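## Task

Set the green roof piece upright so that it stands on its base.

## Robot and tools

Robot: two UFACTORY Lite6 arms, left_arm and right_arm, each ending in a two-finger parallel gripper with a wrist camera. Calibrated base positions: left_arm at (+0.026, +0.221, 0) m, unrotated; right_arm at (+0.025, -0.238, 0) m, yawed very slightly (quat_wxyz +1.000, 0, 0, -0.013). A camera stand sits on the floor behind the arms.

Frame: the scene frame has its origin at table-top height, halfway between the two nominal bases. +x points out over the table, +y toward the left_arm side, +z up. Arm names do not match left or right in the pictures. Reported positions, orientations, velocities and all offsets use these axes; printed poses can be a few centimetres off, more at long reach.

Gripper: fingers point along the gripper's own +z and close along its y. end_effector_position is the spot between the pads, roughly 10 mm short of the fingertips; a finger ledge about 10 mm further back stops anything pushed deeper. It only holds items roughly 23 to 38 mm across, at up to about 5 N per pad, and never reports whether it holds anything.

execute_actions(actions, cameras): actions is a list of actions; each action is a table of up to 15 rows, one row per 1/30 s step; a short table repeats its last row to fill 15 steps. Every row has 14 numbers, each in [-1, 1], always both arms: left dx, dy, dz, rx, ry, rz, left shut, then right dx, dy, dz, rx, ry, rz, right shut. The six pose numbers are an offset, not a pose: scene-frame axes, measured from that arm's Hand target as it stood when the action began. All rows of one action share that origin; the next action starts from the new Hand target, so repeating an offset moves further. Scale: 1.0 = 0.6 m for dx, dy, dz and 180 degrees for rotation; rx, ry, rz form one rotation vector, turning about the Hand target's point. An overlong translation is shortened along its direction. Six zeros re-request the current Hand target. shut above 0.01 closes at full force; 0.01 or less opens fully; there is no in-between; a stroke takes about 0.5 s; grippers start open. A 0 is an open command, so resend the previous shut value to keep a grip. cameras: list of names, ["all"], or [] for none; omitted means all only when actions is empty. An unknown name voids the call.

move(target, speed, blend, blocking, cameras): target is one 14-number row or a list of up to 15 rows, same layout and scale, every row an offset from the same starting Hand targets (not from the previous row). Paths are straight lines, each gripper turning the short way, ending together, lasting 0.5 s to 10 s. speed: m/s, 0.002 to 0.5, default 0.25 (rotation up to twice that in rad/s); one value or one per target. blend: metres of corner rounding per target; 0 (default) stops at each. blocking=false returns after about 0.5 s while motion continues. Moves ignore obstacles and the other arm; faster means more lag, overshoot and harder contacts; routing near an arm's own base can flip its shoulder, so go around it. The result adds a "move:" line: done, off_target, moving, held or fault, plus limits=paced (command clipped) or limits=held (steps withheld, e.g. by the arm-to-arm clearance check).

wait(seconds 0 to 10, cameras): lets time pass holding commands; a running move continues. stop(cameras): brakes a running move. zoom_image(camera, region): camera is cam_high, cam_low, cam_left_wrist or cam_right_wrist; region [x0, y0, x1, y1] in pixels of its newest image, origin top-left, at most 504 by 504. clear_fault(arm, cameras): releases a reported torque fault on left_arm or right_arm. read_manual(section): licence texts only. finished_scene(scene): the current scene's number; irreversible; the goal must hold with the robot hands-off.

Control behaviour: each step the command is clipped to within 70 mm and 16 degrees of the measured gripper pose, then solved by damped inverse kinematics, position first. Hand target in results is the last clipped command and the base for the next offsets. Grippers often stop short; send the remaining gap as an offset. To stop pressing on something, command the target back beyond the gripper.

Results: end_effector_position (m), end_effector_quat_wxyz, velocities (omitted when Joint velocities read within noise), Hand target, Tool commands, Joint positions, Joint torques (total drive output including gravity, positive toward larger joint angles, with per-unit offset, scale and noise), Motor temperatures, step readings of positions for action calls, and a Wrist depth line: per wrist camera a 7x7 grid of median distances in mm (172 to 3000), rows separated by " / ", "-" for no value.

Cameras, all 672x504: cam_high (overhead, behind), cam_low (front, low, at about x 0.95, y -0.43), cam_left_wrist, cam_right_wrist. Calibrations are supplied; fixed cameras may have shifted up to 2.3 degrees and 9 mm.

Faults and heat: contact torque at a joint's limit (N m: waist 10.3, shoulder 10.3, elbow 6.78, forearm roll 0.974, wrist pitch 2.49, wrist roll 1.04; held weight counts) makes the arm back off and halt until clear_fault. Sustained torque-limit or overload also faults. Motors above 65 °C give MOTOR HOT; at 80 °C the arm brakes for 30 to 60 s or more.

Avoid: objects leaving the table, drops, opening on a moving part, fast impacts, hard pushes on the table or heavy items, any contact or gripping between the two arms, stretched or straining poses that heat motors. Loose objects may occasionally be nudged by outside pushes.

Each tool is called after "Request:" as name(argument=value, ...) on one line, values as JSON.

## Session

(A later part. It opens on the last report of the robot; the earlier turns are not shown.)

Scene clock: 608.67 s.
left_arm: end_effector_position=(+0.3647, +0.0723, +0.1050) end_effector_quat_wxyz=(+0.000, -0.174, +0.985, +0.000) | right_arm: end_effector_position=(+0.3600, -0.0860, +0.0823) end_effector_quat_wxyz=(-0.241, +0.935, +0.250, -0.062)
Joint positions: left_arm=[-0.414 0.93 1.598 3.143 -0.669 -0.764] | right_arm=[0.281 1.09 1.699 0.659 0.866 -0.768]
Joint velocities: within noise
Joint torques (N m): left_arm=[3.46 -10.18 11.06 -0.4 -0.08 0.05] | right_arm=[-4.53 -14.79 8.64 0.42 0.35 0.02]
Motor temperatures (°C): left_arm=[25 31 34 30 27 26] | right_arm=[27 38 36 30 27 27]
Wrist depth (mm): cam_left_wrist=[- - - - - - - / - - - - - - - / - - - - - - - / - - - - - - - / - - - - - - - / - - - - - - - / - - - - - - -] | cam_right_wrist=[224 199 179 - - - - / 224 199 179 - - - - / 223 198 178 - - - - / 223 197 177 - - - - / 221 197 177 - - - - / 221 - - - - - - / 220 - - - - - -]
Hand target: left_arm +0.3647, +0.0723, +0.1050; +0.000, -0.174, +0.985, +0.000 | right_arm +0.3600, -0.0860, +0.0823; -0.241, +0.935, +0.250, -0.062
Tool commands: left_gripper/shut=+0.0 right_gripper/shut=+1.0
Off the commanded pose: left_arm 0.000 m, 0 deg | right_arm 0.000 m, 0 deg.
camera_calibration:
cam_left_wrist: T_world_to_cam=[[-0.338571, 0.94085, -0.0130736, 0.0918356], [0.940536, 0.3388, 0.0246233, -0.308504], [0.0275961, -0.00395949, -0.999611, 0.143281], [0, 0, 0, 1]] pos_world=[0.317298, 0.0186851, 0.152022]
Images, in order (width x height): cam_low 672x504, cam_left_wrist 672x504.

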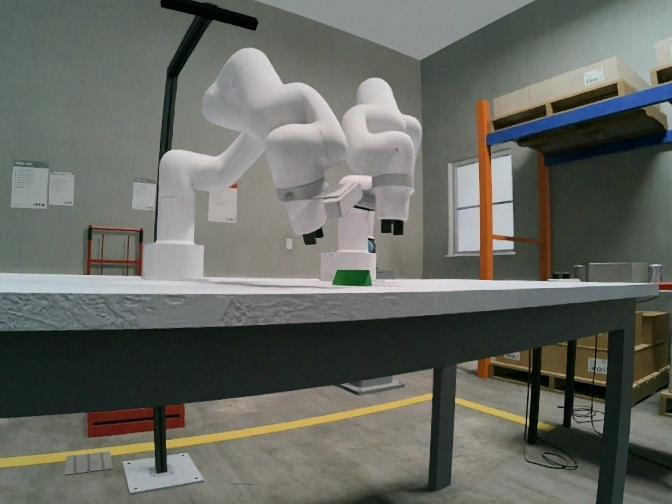

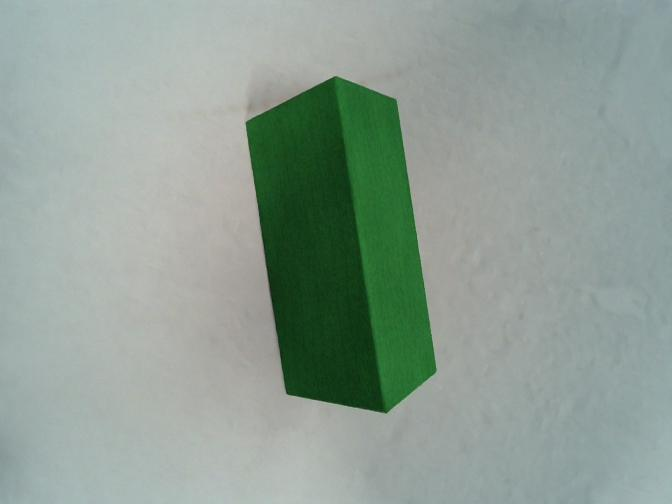

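Request:
move(target=[[-0.1707,-0.0072,-0.0417,0.0130,-0.1853,-0.1732,0,-0.05,0.0933,-0.0205,0.0049,0.0044,-0.0106,0],[-0.1590,-0.0292,-0.1458,0.0130,-0.1853,-0.1732,0,-0.0643,0.1233,-0.0883,0.0049,0.0044,-0.0106,0]], speed=[0.2,0.1], blend=0.01, cameras=["cam_low","cam_right_wrist","cam_left_wrist"])

Scene clock: 619.57 s.
left_arm: end_effector_position=(+0.2693, +0.0548, +0.0175) end_effector_quat_wxyz=(+0.283, +0.101, +0.953, -0.029) | right_arm: end_effector_position=(+0.3214, -0.0120, +0.0293) end_effector_quat_wxyz=(-0.251, +0.937, +0.234, -0.063)
Joint positions: left_arm=[-0.721 0.929 0.849 5.824 -0.648 -3.204] | right_arm=[0.496 1.231 1.692 0.905 0.689 -0.797]
Joint torques (N m): left_arm=[3.47 -7.03 1.14 0.01 -0.31 -0.03] | right_arm=[4.55 -11.01 8.29 0.42 0.09 -0.07]
Wrist depth (mm): cam_left_wrist=[- - - - - - - / - - - - - - - / - - - - - - - / - - - - - - - / - - - - - - - / - - - - - - - / - - - - - - -] | cam_right_wrist=[- - - - - - - / - - - - - - - / - - - - - - - / - - - - - - - / - - - - - - - / - - - - - - - / - - - - - - -]
Hand target: left_arm +0.2693, +0.0548, +0.0175; +0.283, +0.101, +0.953, -0.029 | right_arm +0.3214, -0.0120, +0.0293; -0.251, +0.937, +0.234, -0.063
Off the commanded pose: left_arm 0.000 m, 0 deg | right_arm 0.000 m, 0 deg.
move: done; limits=paced
camera_calibration:
cam_left_wrist: T_world_to_cam=[[0.219031, 0.975681, -0.00848378, -0.0772472], [0.805935, -0.17601, 0.565234, -0.15571], [0.549995, -0.130641, -0.824887, -0.0784005], [0, 0, 0, 1]] pos_world=[0.185531, 0.0377198, 0.0226855]
cam_right_wrist: T_world_to_cam=[[0.403697, -0.74534, -0.530563, -0.0849296], [-0.881351, -0.472411, -0.00695823, 0.344288], [-0.245458, 0.470421, -0.847617, 0.156065], [0, 0, 0, 1]] pos_world=[0.376032, 0.0259278, 0.0896182]
Images, in order (width x height): cam_low 672x504, cam_left_wrist 672x504, cam_right_wrist 672x504.

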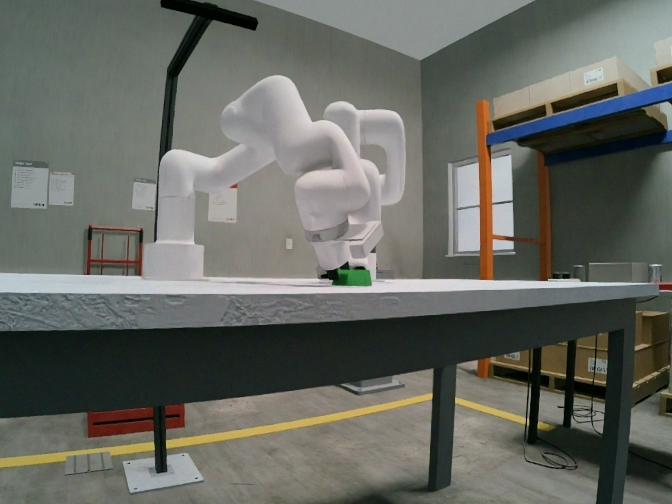

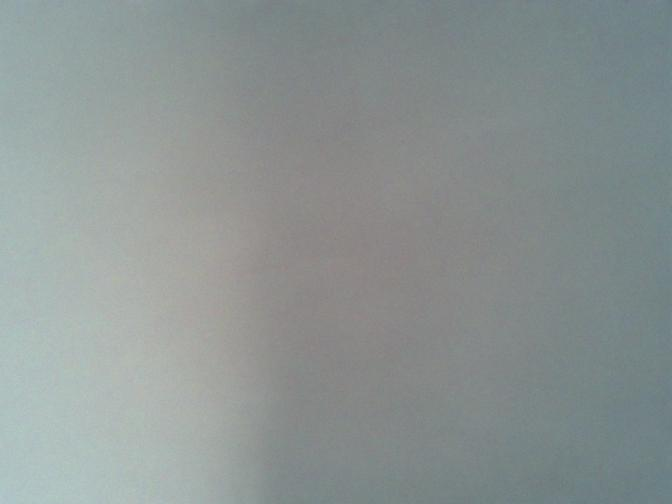

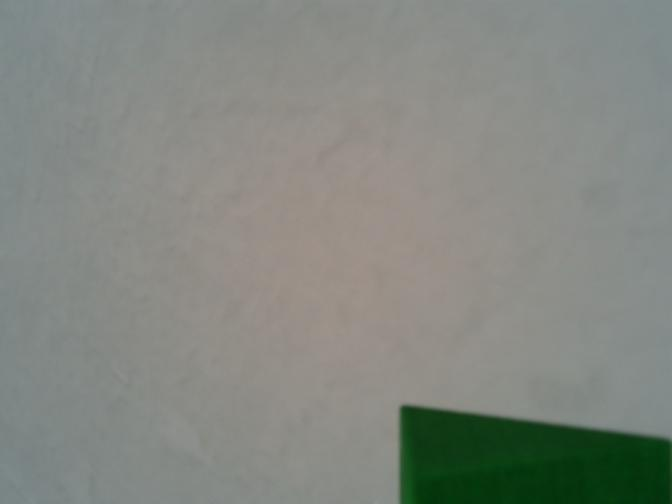

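Request:
zoom_image(camera="cam_low", region=[290, 220, 410, 310])

Request:
zoom_image(camera="cam_high", region=[240, 180, 400, 300])

Scaled by 4.200 from the camera's 672x504 image, which has a finer 960x720 frame.

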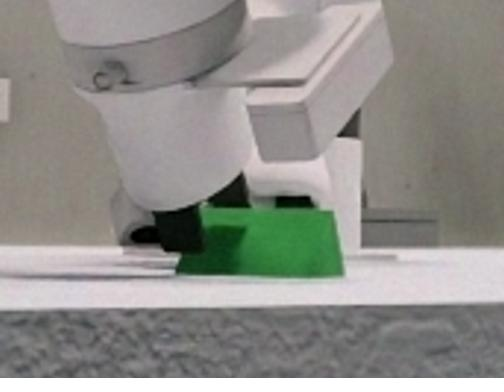

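This scene's latest camera images include none from cam_high. They are from: cam_low, cam_left_wrist, cam_right_wrist. cam_high's image comes with the result of a call that names it in "cameras".

Request:
move(target=[0.0107,-0.0202,0,0,0,0,0,-0.0043,0.0081,-0.0072,0,0,0,0], speed=0.05, cameras=["cam_low","cam_high"])

Request:
zoom_image(camera="cam_low", region=[310, 240, 390, 300])

Request:
zoom_image(camera="cam_high", region=[260, 190, 380, 290])

Scene clock: 622.50 s.
left_arm: end_effector_position=(+0.2757, +0.0427, +0.0175) end_effector_quat_wxyz=(+0.283, +0.101, +0.953, -0.029) | right_arm: end_effector_position=(+0.3188, -0.0072, +0.0250) end_effector_quat_wxyz=(-0.251, +0.937, +0.234, -0.063)
Joint positions: left_arm=[-0.741 0.95 0.914 5.777 -0.608 -3.171] | right_arm=[0.511 1.248 1.702 0.92 0.68 -0.799]
Joint torques (N m): left_arm=[-3.81 -7.92 6.65 -0.08 -0.17 0.04] | right_arm=[4.44 -10.81 8.18 0.41 0.07 -0.07]
Wrist depth (mm): cam_left_wrist=[- - - - - - - / - - - - - - - / - - - - - - - / - - - - - - - / - - - - - - - / - - - - - - - / - - - - - - -] | cam_right_wrist=[- - - - - - - / - - - - - - - / - - - - - - - / - - - - - - - / - - - - - - - / - - - - - - - / - - - - - - -]
Hand target: left_arm +0.2757, +0.0427, +0.0175; +0.283, +0.101, +0.953, -0.029 | right_arm +0.3188, -0.0072, +0.0250; -0.251, +0.937, +0.234, -0.063
Off the commanded pose: left_arm 0.000 m, 0 deg | right_arm 0.000 m, 0 deg.
move: done
Images, in order (width x height): cam_high 672x504, cam_low 672x504.

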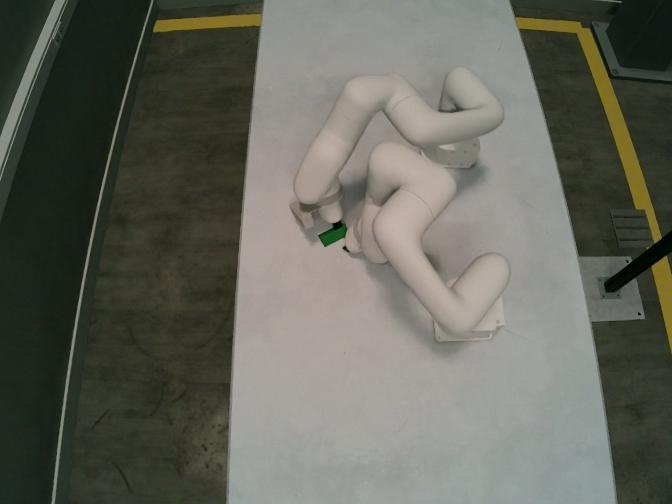

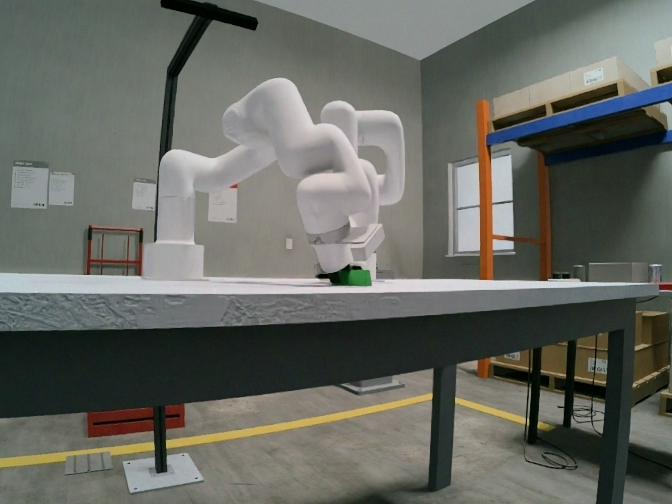

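Scaled by 6.300 from the camera's 672x504 image, which has a finer 960x720 frame.

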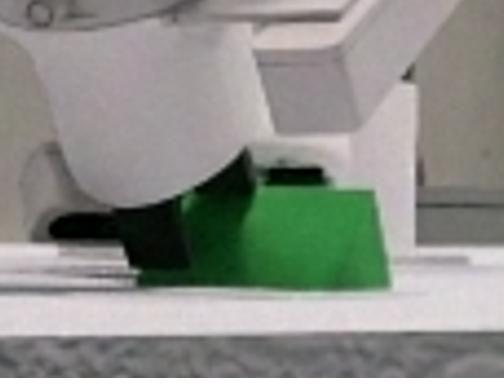

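Scaled by 4.200 from the camera's 672x504 image, which has a finer 960x720 frame.

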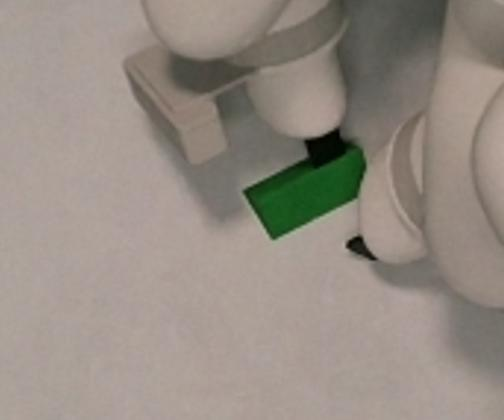

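Request:
move(target=[[0.0007,-0.0013,0,0,0,0,0,-0.0006,0.0012,-0.0010,0,0,0,0],[-0.0003,0.0006,0,0,0,0,0,-0.0024,0.0046,0.0014,0,0,0,0],[-0.0012,0.0023,0,0,0,0,0,-0.0043,0.0081,0.0033,0,0,0,0]], speed=0.02, blend=0.001, cameras=["cam_low","cam_high"])

Request:
zoom_image(camera="cam_low", region=[310, 240, 390, 300])

Request:
zoom_image(camera="cam_high", region=[260, 190, 380, 290])

Scene clock: 626.30 s.
left_arm: end_effector_position=(+0.2750, +0.0440, +0.0175) end_effector_quat_wxyz=(+0.283, +0.101, +0.953, -0.029) | right_arm: end_effector_position=(+0.3163, -0.0023, +0.0269) end_effector_quat_wxyz=(-0.251, +0.937, +0.234, -0.063)
Joint positions: left_arm=[-0.739 0.947 0.907 5.783 -0.612 -3.175] | right_arm=[0.526 1.24 1.698 0.925 0.677 -0.789]
Joint torques (N m): left_arm=[3.55 -12.2 1.7 0.04 -0.32 -0.03] | right_arm=[4.1 -15.15 5.31 0.42 0.11 0.02]
Wrist depth (mm): cam_left_wrist=[- - - - - - - / - - - - - - - / - - - - - - - / - - - - - - - / - - - - - - - / - - - - - - - / - - - - - - -] | cam_right_wrist=[- - - - - - - / - - - - - - - / - - - - - - - / - - - - - - - / - - - - - - - / - - - - - - - / - - - - - - -]
Hand target: left_arm +0.2750, +0.0440, +0.0175; +0.283, +0.101, +0.953, -0.029 | right_arm +0.3162, -0.0023, +0.0270; -0.251, +0.937, +0.234, -0.063
Off the commanded pose: left_arm 0.000 m, 0 deg | right_arm 0.000 m, 0 deg.
move: done; blend cut to 0.0005 m at target 1
Images, in order (width x height): cam_high 672x504, cam_low 672x504.

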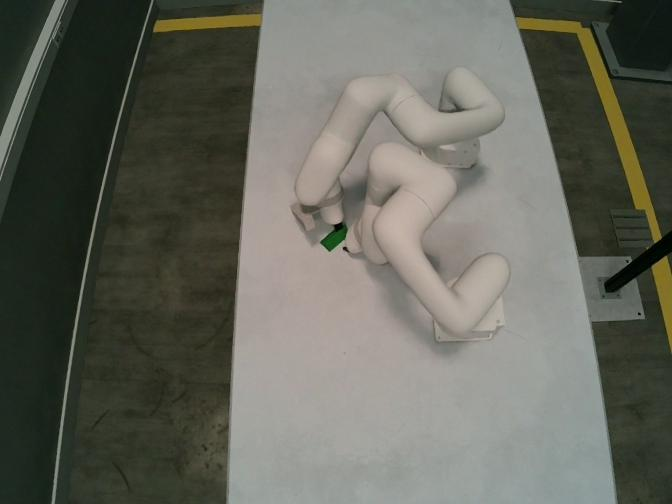

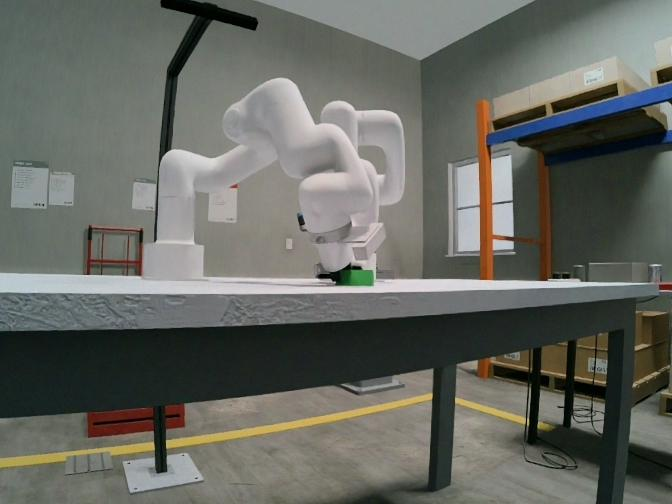

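Scaled by 6.300 from the camera's 672x504 image, which has a finer 960x720 frame.

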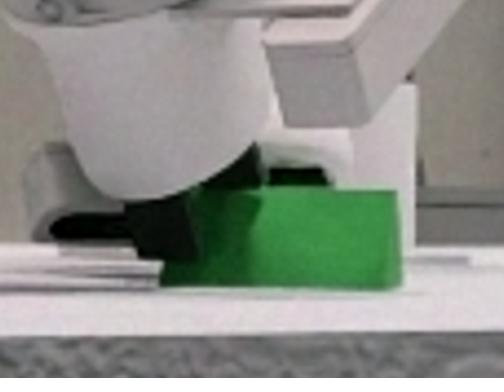

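Scaled by 4.200 from the camera's 672x504 image, which has a finer 960x720 frame.

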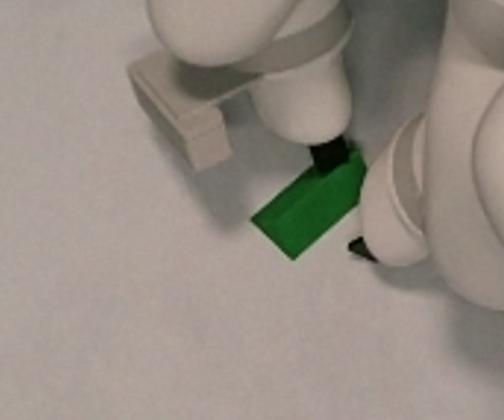

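Request:
move(target=[[-0.0157,0.0295,0.02,0,0,0,0,0.0094,-0.0177,0.0123,0,0,0,0],[0.1495,0.0472,0.1458,-0.0130,0.1853,0.1732,0,0.0728,-0.1395,0.0922,0,0,0,0]], speed=[0.15,0.2], blend=0.01, cameras=["cam_low","cam_left_wrist"])

Scene clock: 634.73 s.
left_arm: end_effector_position=(+0.3647, +0.0724, +0.1050) end_effector_quat_wxyz=(+0.000, -0.174, +0.985, +0.000) | right_arm: end_effector_position=(+0.3599, -0.0860, +0.0823) end_effector_quat_wxyz=(-0.251, +0.937, +0.234, -0.063)
Joint positions: left_arm=[-0.413 0.93 1.598 6.282 0.668 -3.903] | right_arm=[0.274 1.089 1.691 0.69 0.868 -0.766]
Joint torques (N m): left_arm=[-3.55 -10.09 11.17 0.32 0.13 -0.03] | right_arm=[-4.7 -14.84 8.67 0.41 0.36 0.02]
Wrist depth (mm): cam_left_wrist=[- - - - - - - / - - - - - - - / - - - - - - - / - - - - - - - / - - - - - - - / - - - - - - - / - - - - - - -] | cam_right_wrist=[231 203 182 173 - - - / 230 203 181 172 - - - / 230 202 181 - - - - / 229 202 180 - - - - / 228 202 175 - - - - / 228 - - - - - - / 227 - - - - - -]
Hand target: left_arm +0.3647, +0.0724, +0.1050; +0.000, -0.174, +0.985, +0.000 | right_arm +0.3599, -0.0860, +0.0823; -0.251, +0.937, +0.234, -0.063
Off the commanded pose: left_arm 0.000 m, 0 deg | right_arm 0.000 m, 0 deg.
joint sent to its limit (left arm) — joint 4 (forearm roll), upper limit. The joint targets still meet the commanded pose.
move: done; limits=paced
camera_calibration:
cam_left_wrist: T_world_to_cam=[[-0.338568, 0.940833, -0.014342, 0.0919345], [0.940558, 0.338826, 0.0234228, -0.308366], [0.0268964, -0.00555923, -0.999623, 0.143633], [0, 0, 0, 1]] pos_world=[0.317299, 0.0187859, 0.15212]
Images, in order (width x height): cam_low 672x504, cam_left_wrist 672x504.

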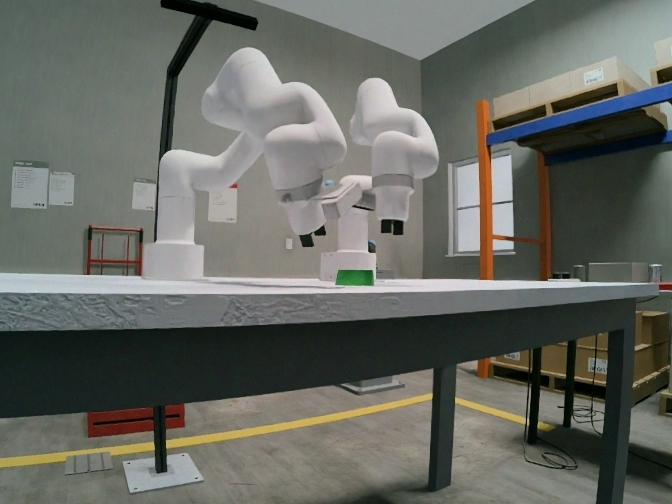

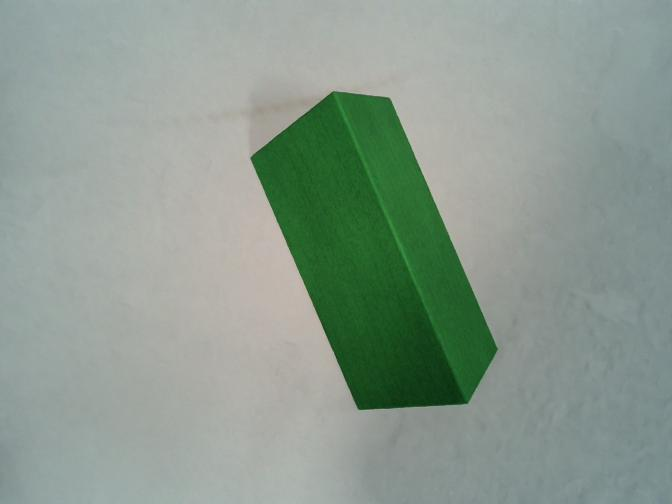

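Request:
move(target=[[-0.1815,-0.0333,-0.0417,0.0363,-0.1802,-0.0934,0,-0.0487,0.1143,-0.0455,0,0,0.0713,0],[-0.1633,-0.0530,-0.1458,0.0363,-0.1802,-0.0934,0,-0.0640,0.1310,-0.0883,0,0,0.0713,0],[-0.1597,-0.0568,-0.1458,0.0363,-0.1802,-0.0934,0,-0.0702,0.1377,-0.0955,0,0,0.0713,0]], speed=[0.2,0.1,0.03], blend=0.005, cameras=["cam_low","cam_high"])

Request:
zoom_image(camera="cam_low", region=[310, 240, 390, 300])

Request:
zoom_image(camera="cam_high", region=[260, 190, 380, 290])

Scene clock: 644.37 s.
left_arm: end_effector_position=(+0.2688, +0.0383, +0.0175) end_effector_quat_wxyz=(+0.284, -0.023, +0.959, +0.007) | right_arm: end_effector_position=(+0.3179, -0.0034, +0.0250) end_effector_quat_wxyz=(-0.243, +0.905, +0.337, -0.090)
Joint positions: left_arm=[-0.83 0.968 0.969 5.401 -0.575 -3.138] | right_arm=[0.525 1.318 1.846 0.748 0.802 -0.817]
Joint torques (N m): left_arm=[1.52 -7.55 7.68 0.08 -0.28 0.03] | right_arm=[6.16 -10.15 6.78 0.46 0.2 -0.07]
Wrist depth (mm): cam_left_wrist=[- - - - - - - / - - - - - - - / - - - - - - - / - - - - - - - / - - - - - - - / - - - - - - - / - - - - - - -] | cam_right_wrist=[- - - - - - - / - - - - - - - / - - - - - - - / - - - - - - - / - - - - - - - / - - - - - - - / - - - - - - -]
Hand target: left_arm +0.2688, +0.0383, +0.0175; +0.284, -0.023, +0.959, +0.007 | right_arm +0.3178, -0.0034, +0.0250; -0.243, +0.905, +0.337, -0.090
Off the commanded pose: left_arm 0.000 m, 0 deg | right_arm 0.000 m, 0 deg.
move: done; blend cut to 0.0035 m at target 2; limits=paced
Images, in order (width x height): cam_high 672x504, cam_low 672x504.

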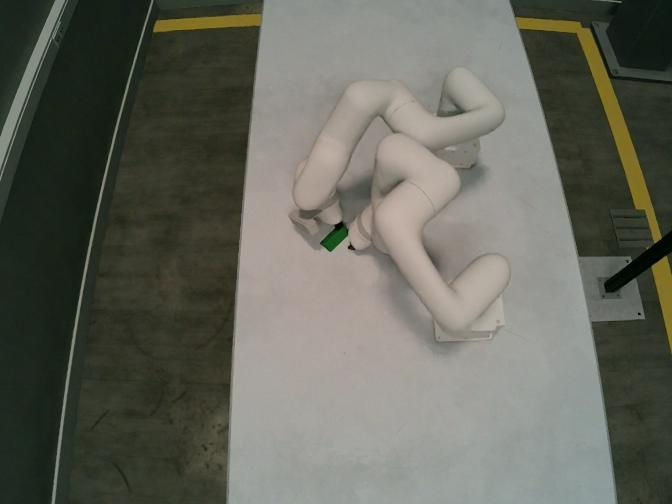

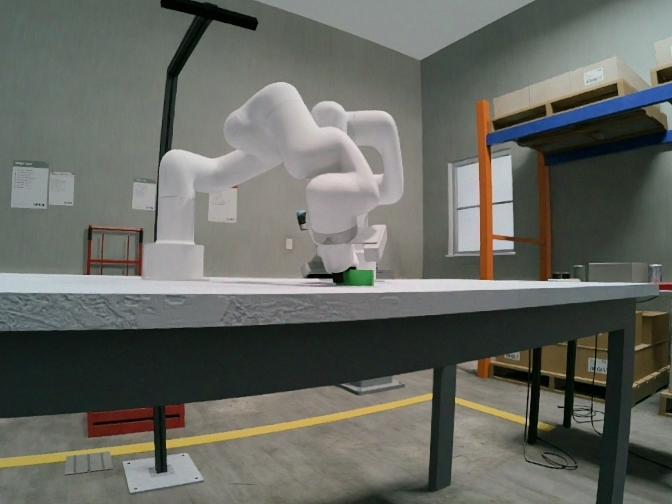

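Scaled by 6.300 from the camera's 672x504 image, which has a finer 960x720 frame.

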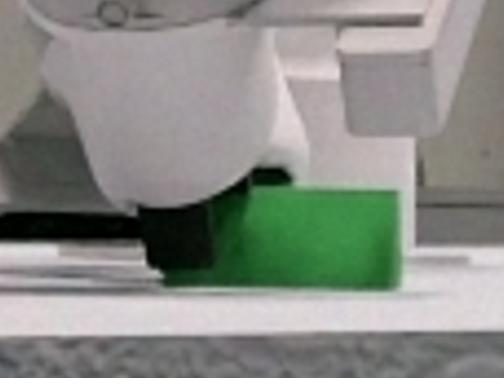

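Scaled by 4.200 from the camera's 672x504 image, which has a finer 960x720 frame.

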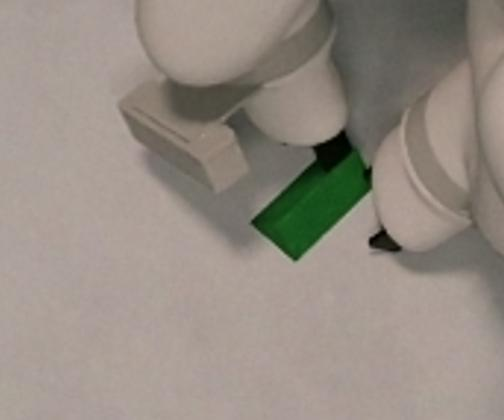

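Request:
move(target=[[0.0006,-0.0006,0,0,0,0,0,-0.0009,0.0010,-0.0010,0,0,0,0],[-0.0006,0.0006,0,0,0,0,0,-0.0035,0.0038,0.0014,0,0,0,0]], speed=0.02, blend=0.0005, cameras=["cam_low","cam_high"])

Request:
zoom_image(camera="cam_low", region=[310, 240, 390, 300])

Request:
zoom_image(camera="cam_high", region=[260, 190, 380, 290])

Scene clock: 646.83 s.
left_arm: end_effector_position=(+0.2685, +0.0387, +0.0175) end_effector_quat_wxyz=(+0.284, -0.023, +0.959, +0.007) | right_arm: end_effector_position=(+0.3158, -0.0012, +0.0258) end_effector_quat_wxyz=(-0.243, +0.905, +0.337, -0.090)
Joint positions: left_arm=[-0.83 0.967 0.967 5.404 -0.576 -3.14] | right_arm=[0.533 1.312 1.837 0.754 0.798 -0.816]
Joint torques (N m): left_arm=[-1.64 -12.68 4.39 0.36 -0.64 -0.05] | right_arm=[8.09 -13 2.8 0.41 0.59 -0.01]
Wrist depth (mm): cam_left_wrist=[- - - - - - - / - - - - - - - / - - - - - - - / - - - - - - - / - - - - - - - / - - - - - - - / - - - - - - -] | cam_right_wrist=[- - - - - - - / - - - - - - - / - - - - - - - / - - - - - - - / - - - - - - - / - - - - - - - / - - - - - - -]
Hand target: left_arm +0.2685, +0.0386, +0.0175; +0.284, -0.023, +0.959, +0.007 | right_arm +0.3157, -0.0011, +0.0258; -0.243, +0.905, +0.337, -0.090
Off the commanded pose: left_arm 0.000 m, 0 deg | right_arm 0.000 m, 0 deg.
move: done
Images, in order (width x height): cam_high 672x504, cam_low 672x504.

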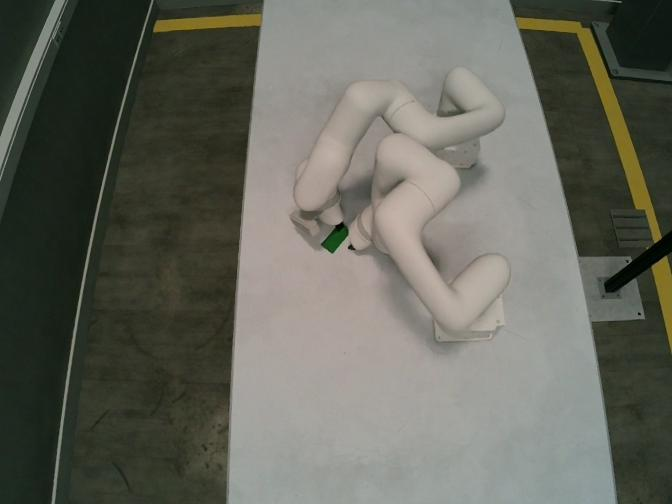

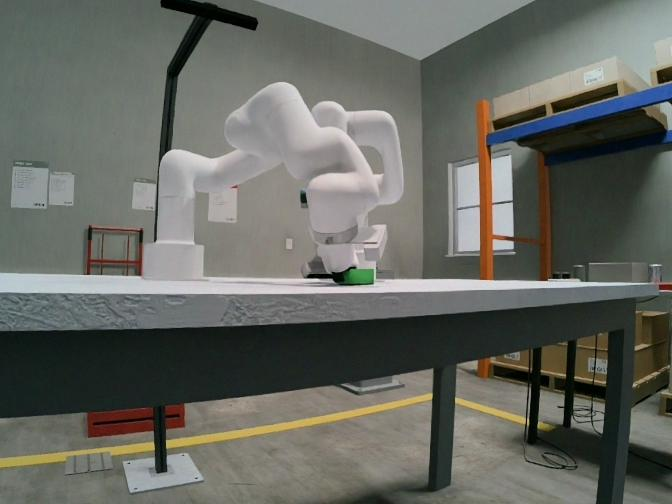

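Scaled by 6.300 from the camera's 672x504 image, which has a finer 960x720 frame.

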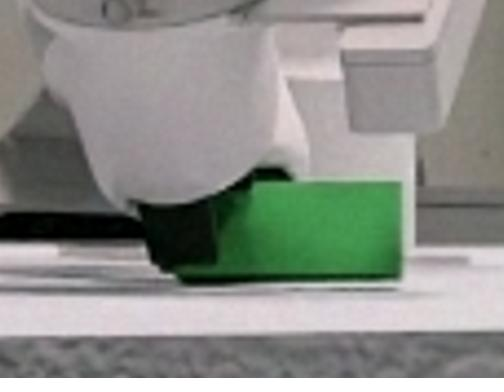

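Scaled by 4.200 from the camera's 672x504 image, which has a finer 960x720 frame.

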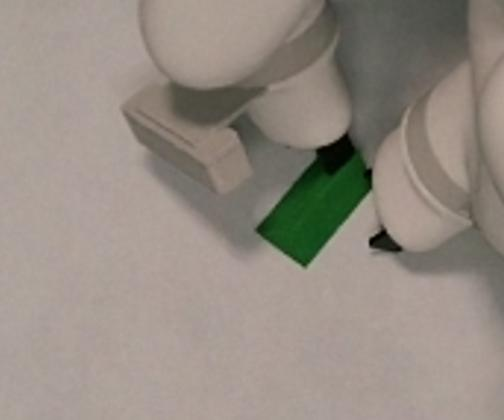

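Request:
zoom_image(camera="cam_low", region=[325, 262, 385, 295])

Request:
zoom_image(camera="cam_high", region=[310, 215, 360, 260])

Scaled by 8.400 from the camera's 672x504 image, which has a finer 960x720 frame.

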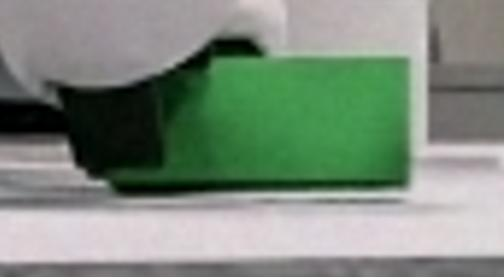

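Scaled by 10.080 from the camera's 672x504 image, which has a finer 960x720 frame.

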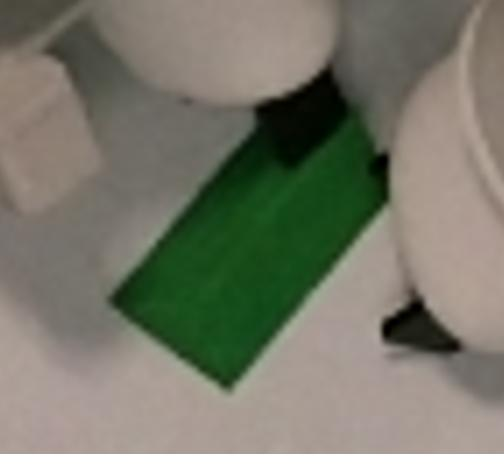

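Request:
move(target=[[0.0101,0.0111,0,0,0,0,0,0,0,0,0,0,0,0],[0.0087,0.0127,0,0,0,0,0,-0.0026,0.0030,0.0020,0,0,0,0]], speed=0.02, blend=0.0005, cameras=["cam_low","cam_high"])

Request:
zoom_image(camera="cam_low", region=[325, 262, 385, 295])

Request:
zoom_image(camera="cam_high", region=[310, 215, 360, 260])

Scene clock: 669.90 s.
left_arm: end_effector_position=(+0.2738, +0.0462, +0.0175) end_effector_quat_wxyz=(+0.284, -0.023, +0.958, +0.007) | right_arm: end_effector_position=(+0.3141, +0.0006, +0.0270) end_effector_quat_wxyz=(-0.243, +0.905, +0.337, -0.091)
Joint positions: left_arm=[-0.794 0.963 0.956 5.447 -0.581 -3.149] | right_arm=[0.539 1.305 1.829 0.757 0.796 -0.813]
Joint torques (N m): left_arm=[3.24 -13.27 4.28 0.35 -0.63 -0.06] | right_arm=[7.32 -13.14 3.97 0.53 0.03 0.01]
Wrist depth (mm): cam_left_wrist=[- - - - - - - / - - - - - - - / - - - - - - - / - - - - - - - / - - - - - - - / - - - - - - - / - - - - - - -] | cam_right_wrist=[- - - - - - - / - - - - - - - / - - - - - - - / - - - - - - - / - - - - - - - / - - - - - - - / - - - - - - -]
Hand target: left_arm +0.2737, +0.0463, +0.0175; +0.284, -0.023, +0.959, +0.007 | right_arm +0.3141, +0.0007, +0.0270; -0.243, +0.905, +0.337, -0.090
Off the commanded pose: left_arm 0.000 m, 0 deg | right_arm 0.000 m, 0 deg.
move: done
Images, in order (width x height): cam_high 672x504, cam_low 672x504.

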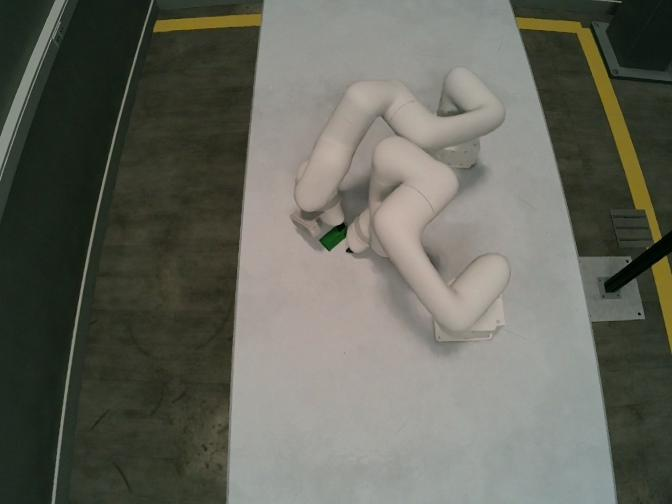

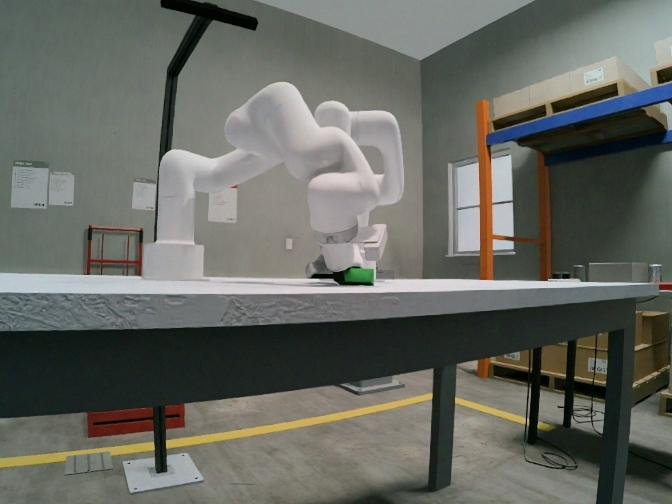

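Scaled by 8.400 from the camera's 672x504 image, which has a finer 960x720 frame.

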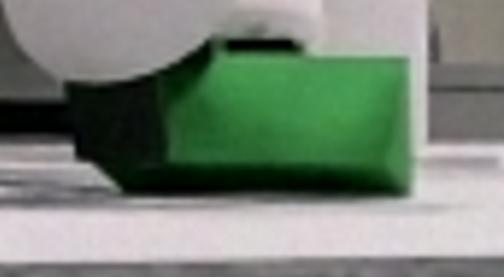

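Scaled by 10.080 from the camera's 672x504 image, which has a finer 960x720 frame.

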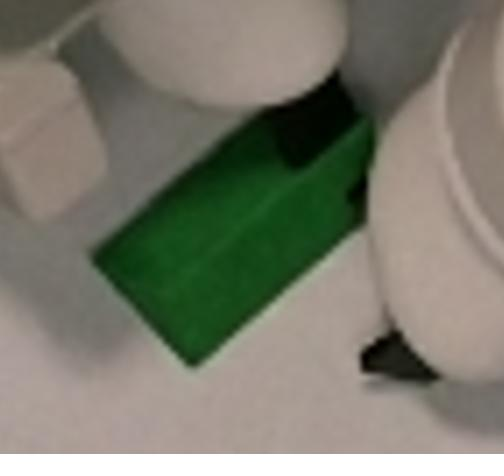

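Request:
move(target=[[-0.0010,0.0012,0,0,0,0,0,-0.0022,0.0025,0.0014,0,0,0,0],[-0.0025,0.0029,0,0,0,0,0,-0.0054,0.0063,0.0029,0,0,0,0]], speed=0.02, blend=0.0005, cameras=["cam_low","cam_high"])

Request:
zoom_image(camera="cam_low", region=[325, 262, 385, 295])

Request:
zoom_image(camera="cam_high", region=[310, 215, 360, 260])

Scene clock: 672.77 s.
left_arm: end_effector_position=(+0.2722, +0.0479, +0.0175) end_effector_quat_wxyz=(+0.284, -0.022, +0.959, +0.007) | right_arm: end_effector_position=(+0.3110, +0.0044, +0.0287) end_effector_quat_wxyz=(-0.243, +0.905, +0.337, -0.090)
Joint positions: left_arm=[-0.794 0.959 0.944 5.458 -0.586 -3.16] | right_arm=[0.552 1.294 1.816 0.765 0.789 -0.809]
Joint torques (N m): left_arm=[3.05 -13.02 2.35 0.17 -0.4 -0.03] | right_arm=[4.66 -14.23 5.05 0.5 0.01 0.02]
Wrist depth (mm): cam_left_wrist=[- - - - - - - / - - - - - - - / - - - - - - - / - - - - - - - / - - - - - - - / - - - - - - - / - - - - - - -] | cam_right_wrist=[- - - - - - - / - - - - - - - / - - - - - - - / - - - - - - - / - - - - - - - / - - - - - - - / - - - - - - -]
Hand target: left_arm +0.2722, +0.0480, +0.0175; +0.284, -0.023, +0.959, +0.007 | right_arm +0.3109, +0.0045, +0.0288; -0.243, +0.905, +0.337, -0.090
Off the commanded pose: left_arm 0.000 m, 0 deg | right_arm 0.000 m, 0 deg.
move: done
Images, in order (width x height): cam_high 672x504, cam_low 672x504.

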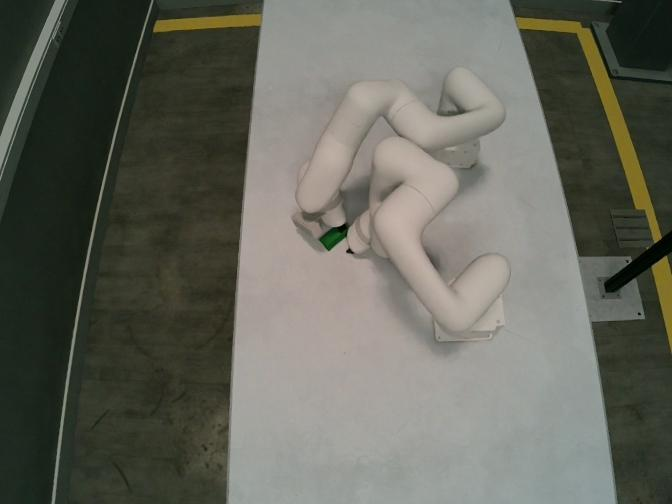

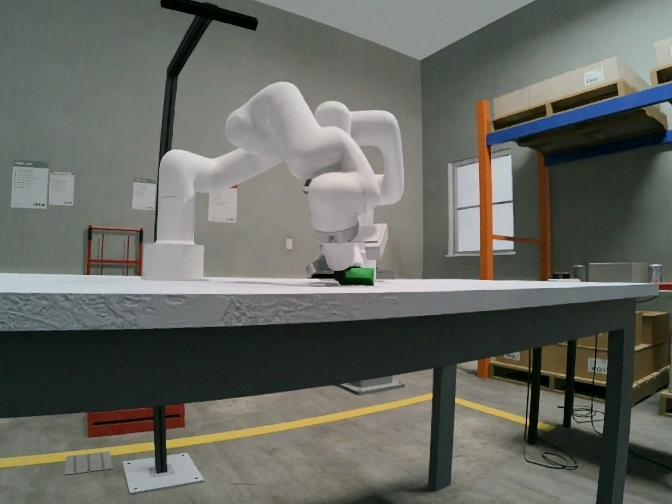

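Scaled by 8.400 from the camera's 672x504 image, which has a finer 960x720 frame.

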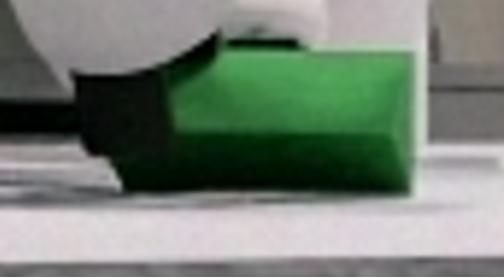

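Scaled by 10.080 from the camera's 672x504 image, which has a finer 960x720 frame.

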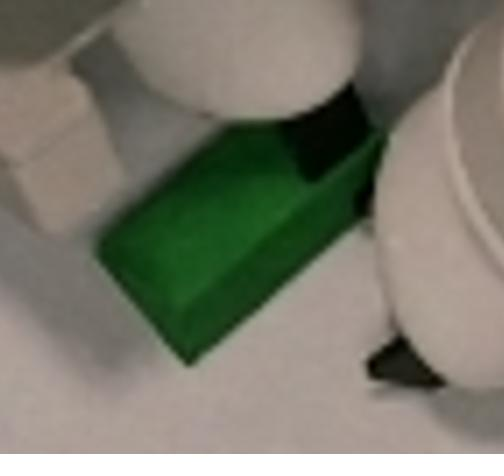

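Request:
move(target=[0,0,0,0,0,0,0,-0.0073,0.0085,0.0032,0.0252,0.0218,0,0], speed=0.02, cameras=["cam_low","cam_high"])

Request:
zoom_image(camera="cam_low", region=[325, 262, 385, 295])

Request:
zoom_image(camera="cam_high", region=[310, 215, 360, 260])

Scene clock: 695.87 s.
left_arm: end_effector_position=(+0.2722, +0.0480, +0.0175) end_effector_quat_wxyz=(+0.284, -0.023, +0.959, +0.007) | right_arm: end_effector_position=(+0.3099, +0.0056, +0.0292) end_effector_quat_wxyz=(-0.253, +0.902, +0.336, -0.094)
Joint positions: left_arm=[-0.794 0.959 0.944 5.457 -0.586 -3.16] | right_arm=[0.549 1.299 1.821 0.786 0.807 -0.826]
Joint torques (N m): left_arm=[3.12 -12.17 2.08 0.01 -0.26 -0.03] | right_arm=[-1.2 -14.05 5.64 0.35 0.11 0]
Motor temperatures (°C): left_arm=[25 32 29 29 27 26] | right_arm=[28 38 31 30 28 27]
Wrist depth (mm): cam_left_wrist=[- - - - - - - / - - - - - - - / - - - - - - - / - - - - - - - / - - - - - - - / - - - - - - - / - - - - - - -] | cam_right_wrist=[- - - - - - - / - - - - - - - / - - - - - - - / - - - - - - - / - - - - - - - / - - - - - - - / - - - - - - -]
Hand target: left_arm +0.2722, +0.0480, +0.0175; +0.284, -0.023, +0.959, +0.007 | right_arm +0.3100, +0.0056, +0.0292; -0.253, +0.902, +0.336, -0.094 (not the last commanded pose)
Off the commanded pose: left_arm 0.000 m, 0 deg | right_arm 0.005 m, 5 deg.
move: held (right_arm; a check stopped the path); limits=held
pose unreachable (right arm): on one or more control steps of this call, first in action 0 (counted from 0), this arm could not follow its commanded pose, so it was not sent that pose on those steps. It may still have moved: this result reports where it is.
cause: moving toward the commanded pose would bring a part of the arm too close to another arm (this arm's gripper and a part of the left arm just beyond its joint 6 (wrist roll), 6 mm apart when this arm was first held).
Images, in order (width x height): cam_high 672x504, cam_low 672x504.

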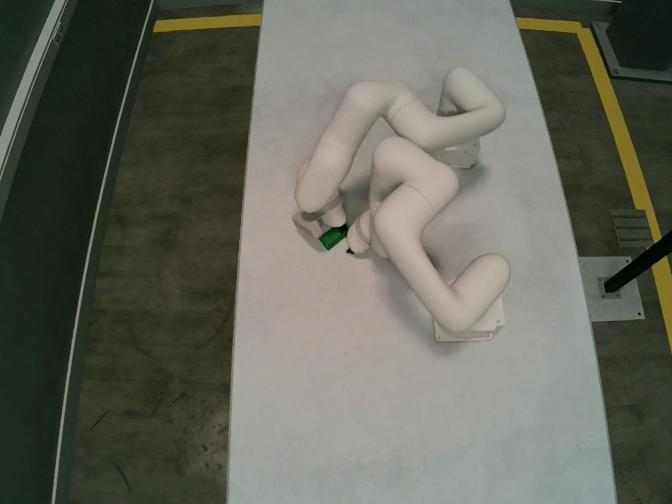

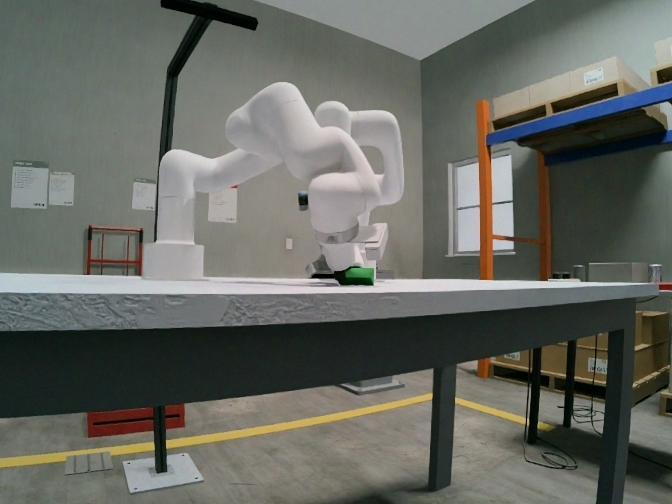

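Scaled by 8.400 from the camera's 672x504 image, which has a finer 960x720 frame.

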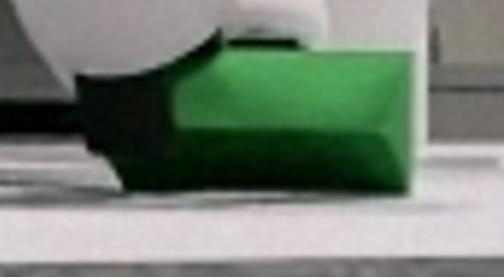

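Scaled by 10.080 from the camera's 672x504 image, which has a finer 960x720 frame.

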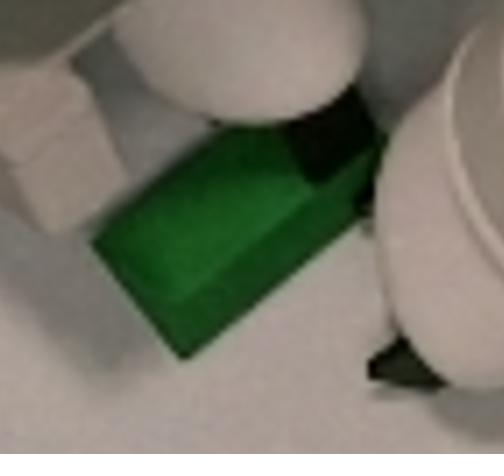

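Request:
move(target=[[0,0,0,0,0,0,0,-0.0003,0.0004,-0.0043,0.0294,0.0254,0,0],[0,0,0,0,0,0,0,-0.0061,0.0071,-0.0023,0.0505,0.0436,0,0]], speed=0.03, blend=0.001, cameras=["cam_low","cam_high"])

Request:
zoom_image(camera="cam_low", region=[325, 262, 385, 295])

Request:
zoom_image(camera="cam_high", region=[310, 215, 360, 260])

Scene clock: 710.37 s.
left_arm: end_effector_position=(+0.2722, +0.0480, +0.0175) end_effector_quat_wxyz=(+0.284, -0.023, +0.959, +0.007) | right_arm: end_effector_position=(+0.3096, +0.0060, +0.0267) end_effector_quat_wxyz=(-0.310, +0.885, +0.329, -0.115) end_effector_velocity=(+0.000, -0.001, +0.000) end_effector_angular_velocity=(-0.005, -0.007, +0.004)
Joint positions: left_arm=[-0.794 0.959 0.944 5.457 -0.586 -3.16] | right_arm=[0.515 1.36 1.881 0.875 0.915 -0.913]
Joint velocities: left_arm=[within noise] | right_arm=[0 -0.003 -0.003 -0.007 -0.006 0]
Joint torques (N m): left_arm=[3.09 -11.61 2.33 0 -0.26 -0.02] | right_arm=[0.26 -15.12 4.84 0.34 0.17 0]
Wrist depth (mm): cam_left_wrist=[- - - - - - - / - - - - - - - / - - - - - - - / - - - - - - - / - - - - - - - / - - - - - - - / - - - - - - -] | cam_right_wrist=[190 - - - - - - / 189 - - - - - - / 188 - - - - - - / 188 - - - - - - / 187 - - - - - - / 186 - - - - - - / - - - - - - -]
Hand target: left_arm +0.2722, +0.0480, +0.0175; +0.284, -0.023, +0.959, +0.007 | right_arm +0.3096, +0.0060, +0.0267; -0.309, +0.885, +0.329, -0.115 (not the last commanded pose)
Off the commanded pose: left_arm 0.000 m, 0 deg | right_arm 0.005 m, 5 deg.
move: held (right_arm; a check stopped the path); path passed 1 of 2 targets; limits=held
pose unreachable (right arm): on one or more control steps of this call, first in action 0 (counted from 0), this arm could not follow its commanded pose, so it was not sent that pose on those steps. It may still have moved: this result reports where it is.
cause: moving toward the commanded pose would bring a part of the arm too close to another arm (this arm's gripper and a part of the left arm just beyond its joint 6 (wrist roll), 6 mm apart when this arm was first held).
Images, in order (width x height): cam_high 672x504, cam_low 672x504.

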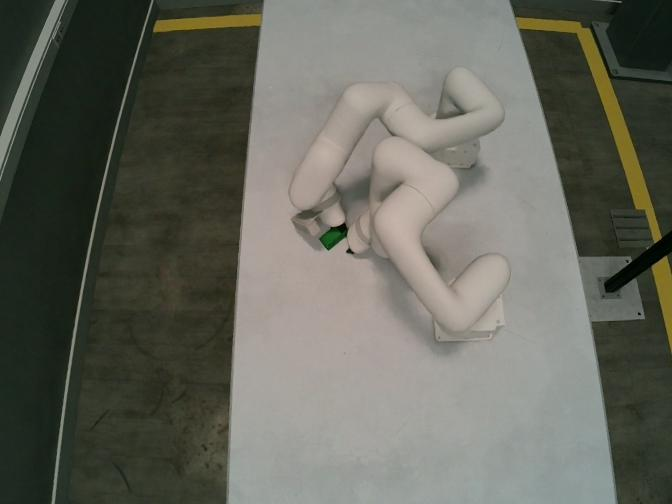

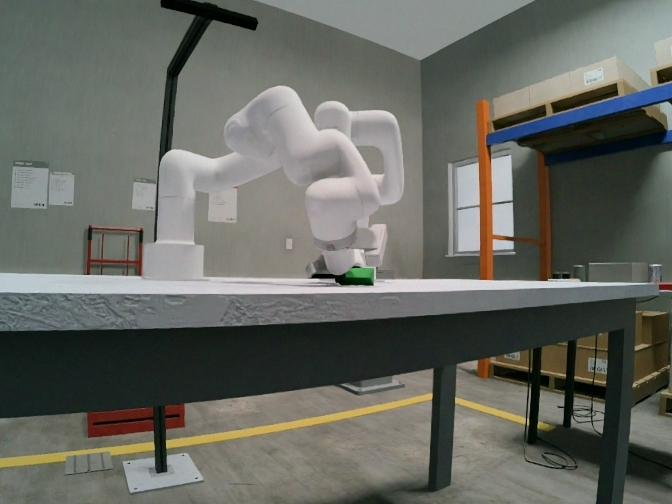

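Scaled by 8.400 from the camera's 672x504 image, which has a finer 960x720 frame.

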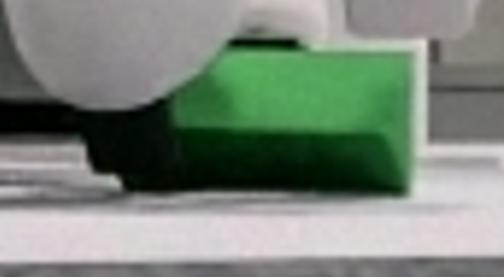

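Scaled by 10.080 from the camera's 672x504 image, which has a finer 960x720 frame.

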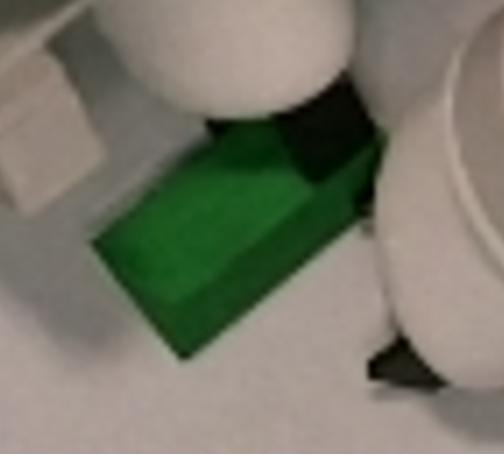

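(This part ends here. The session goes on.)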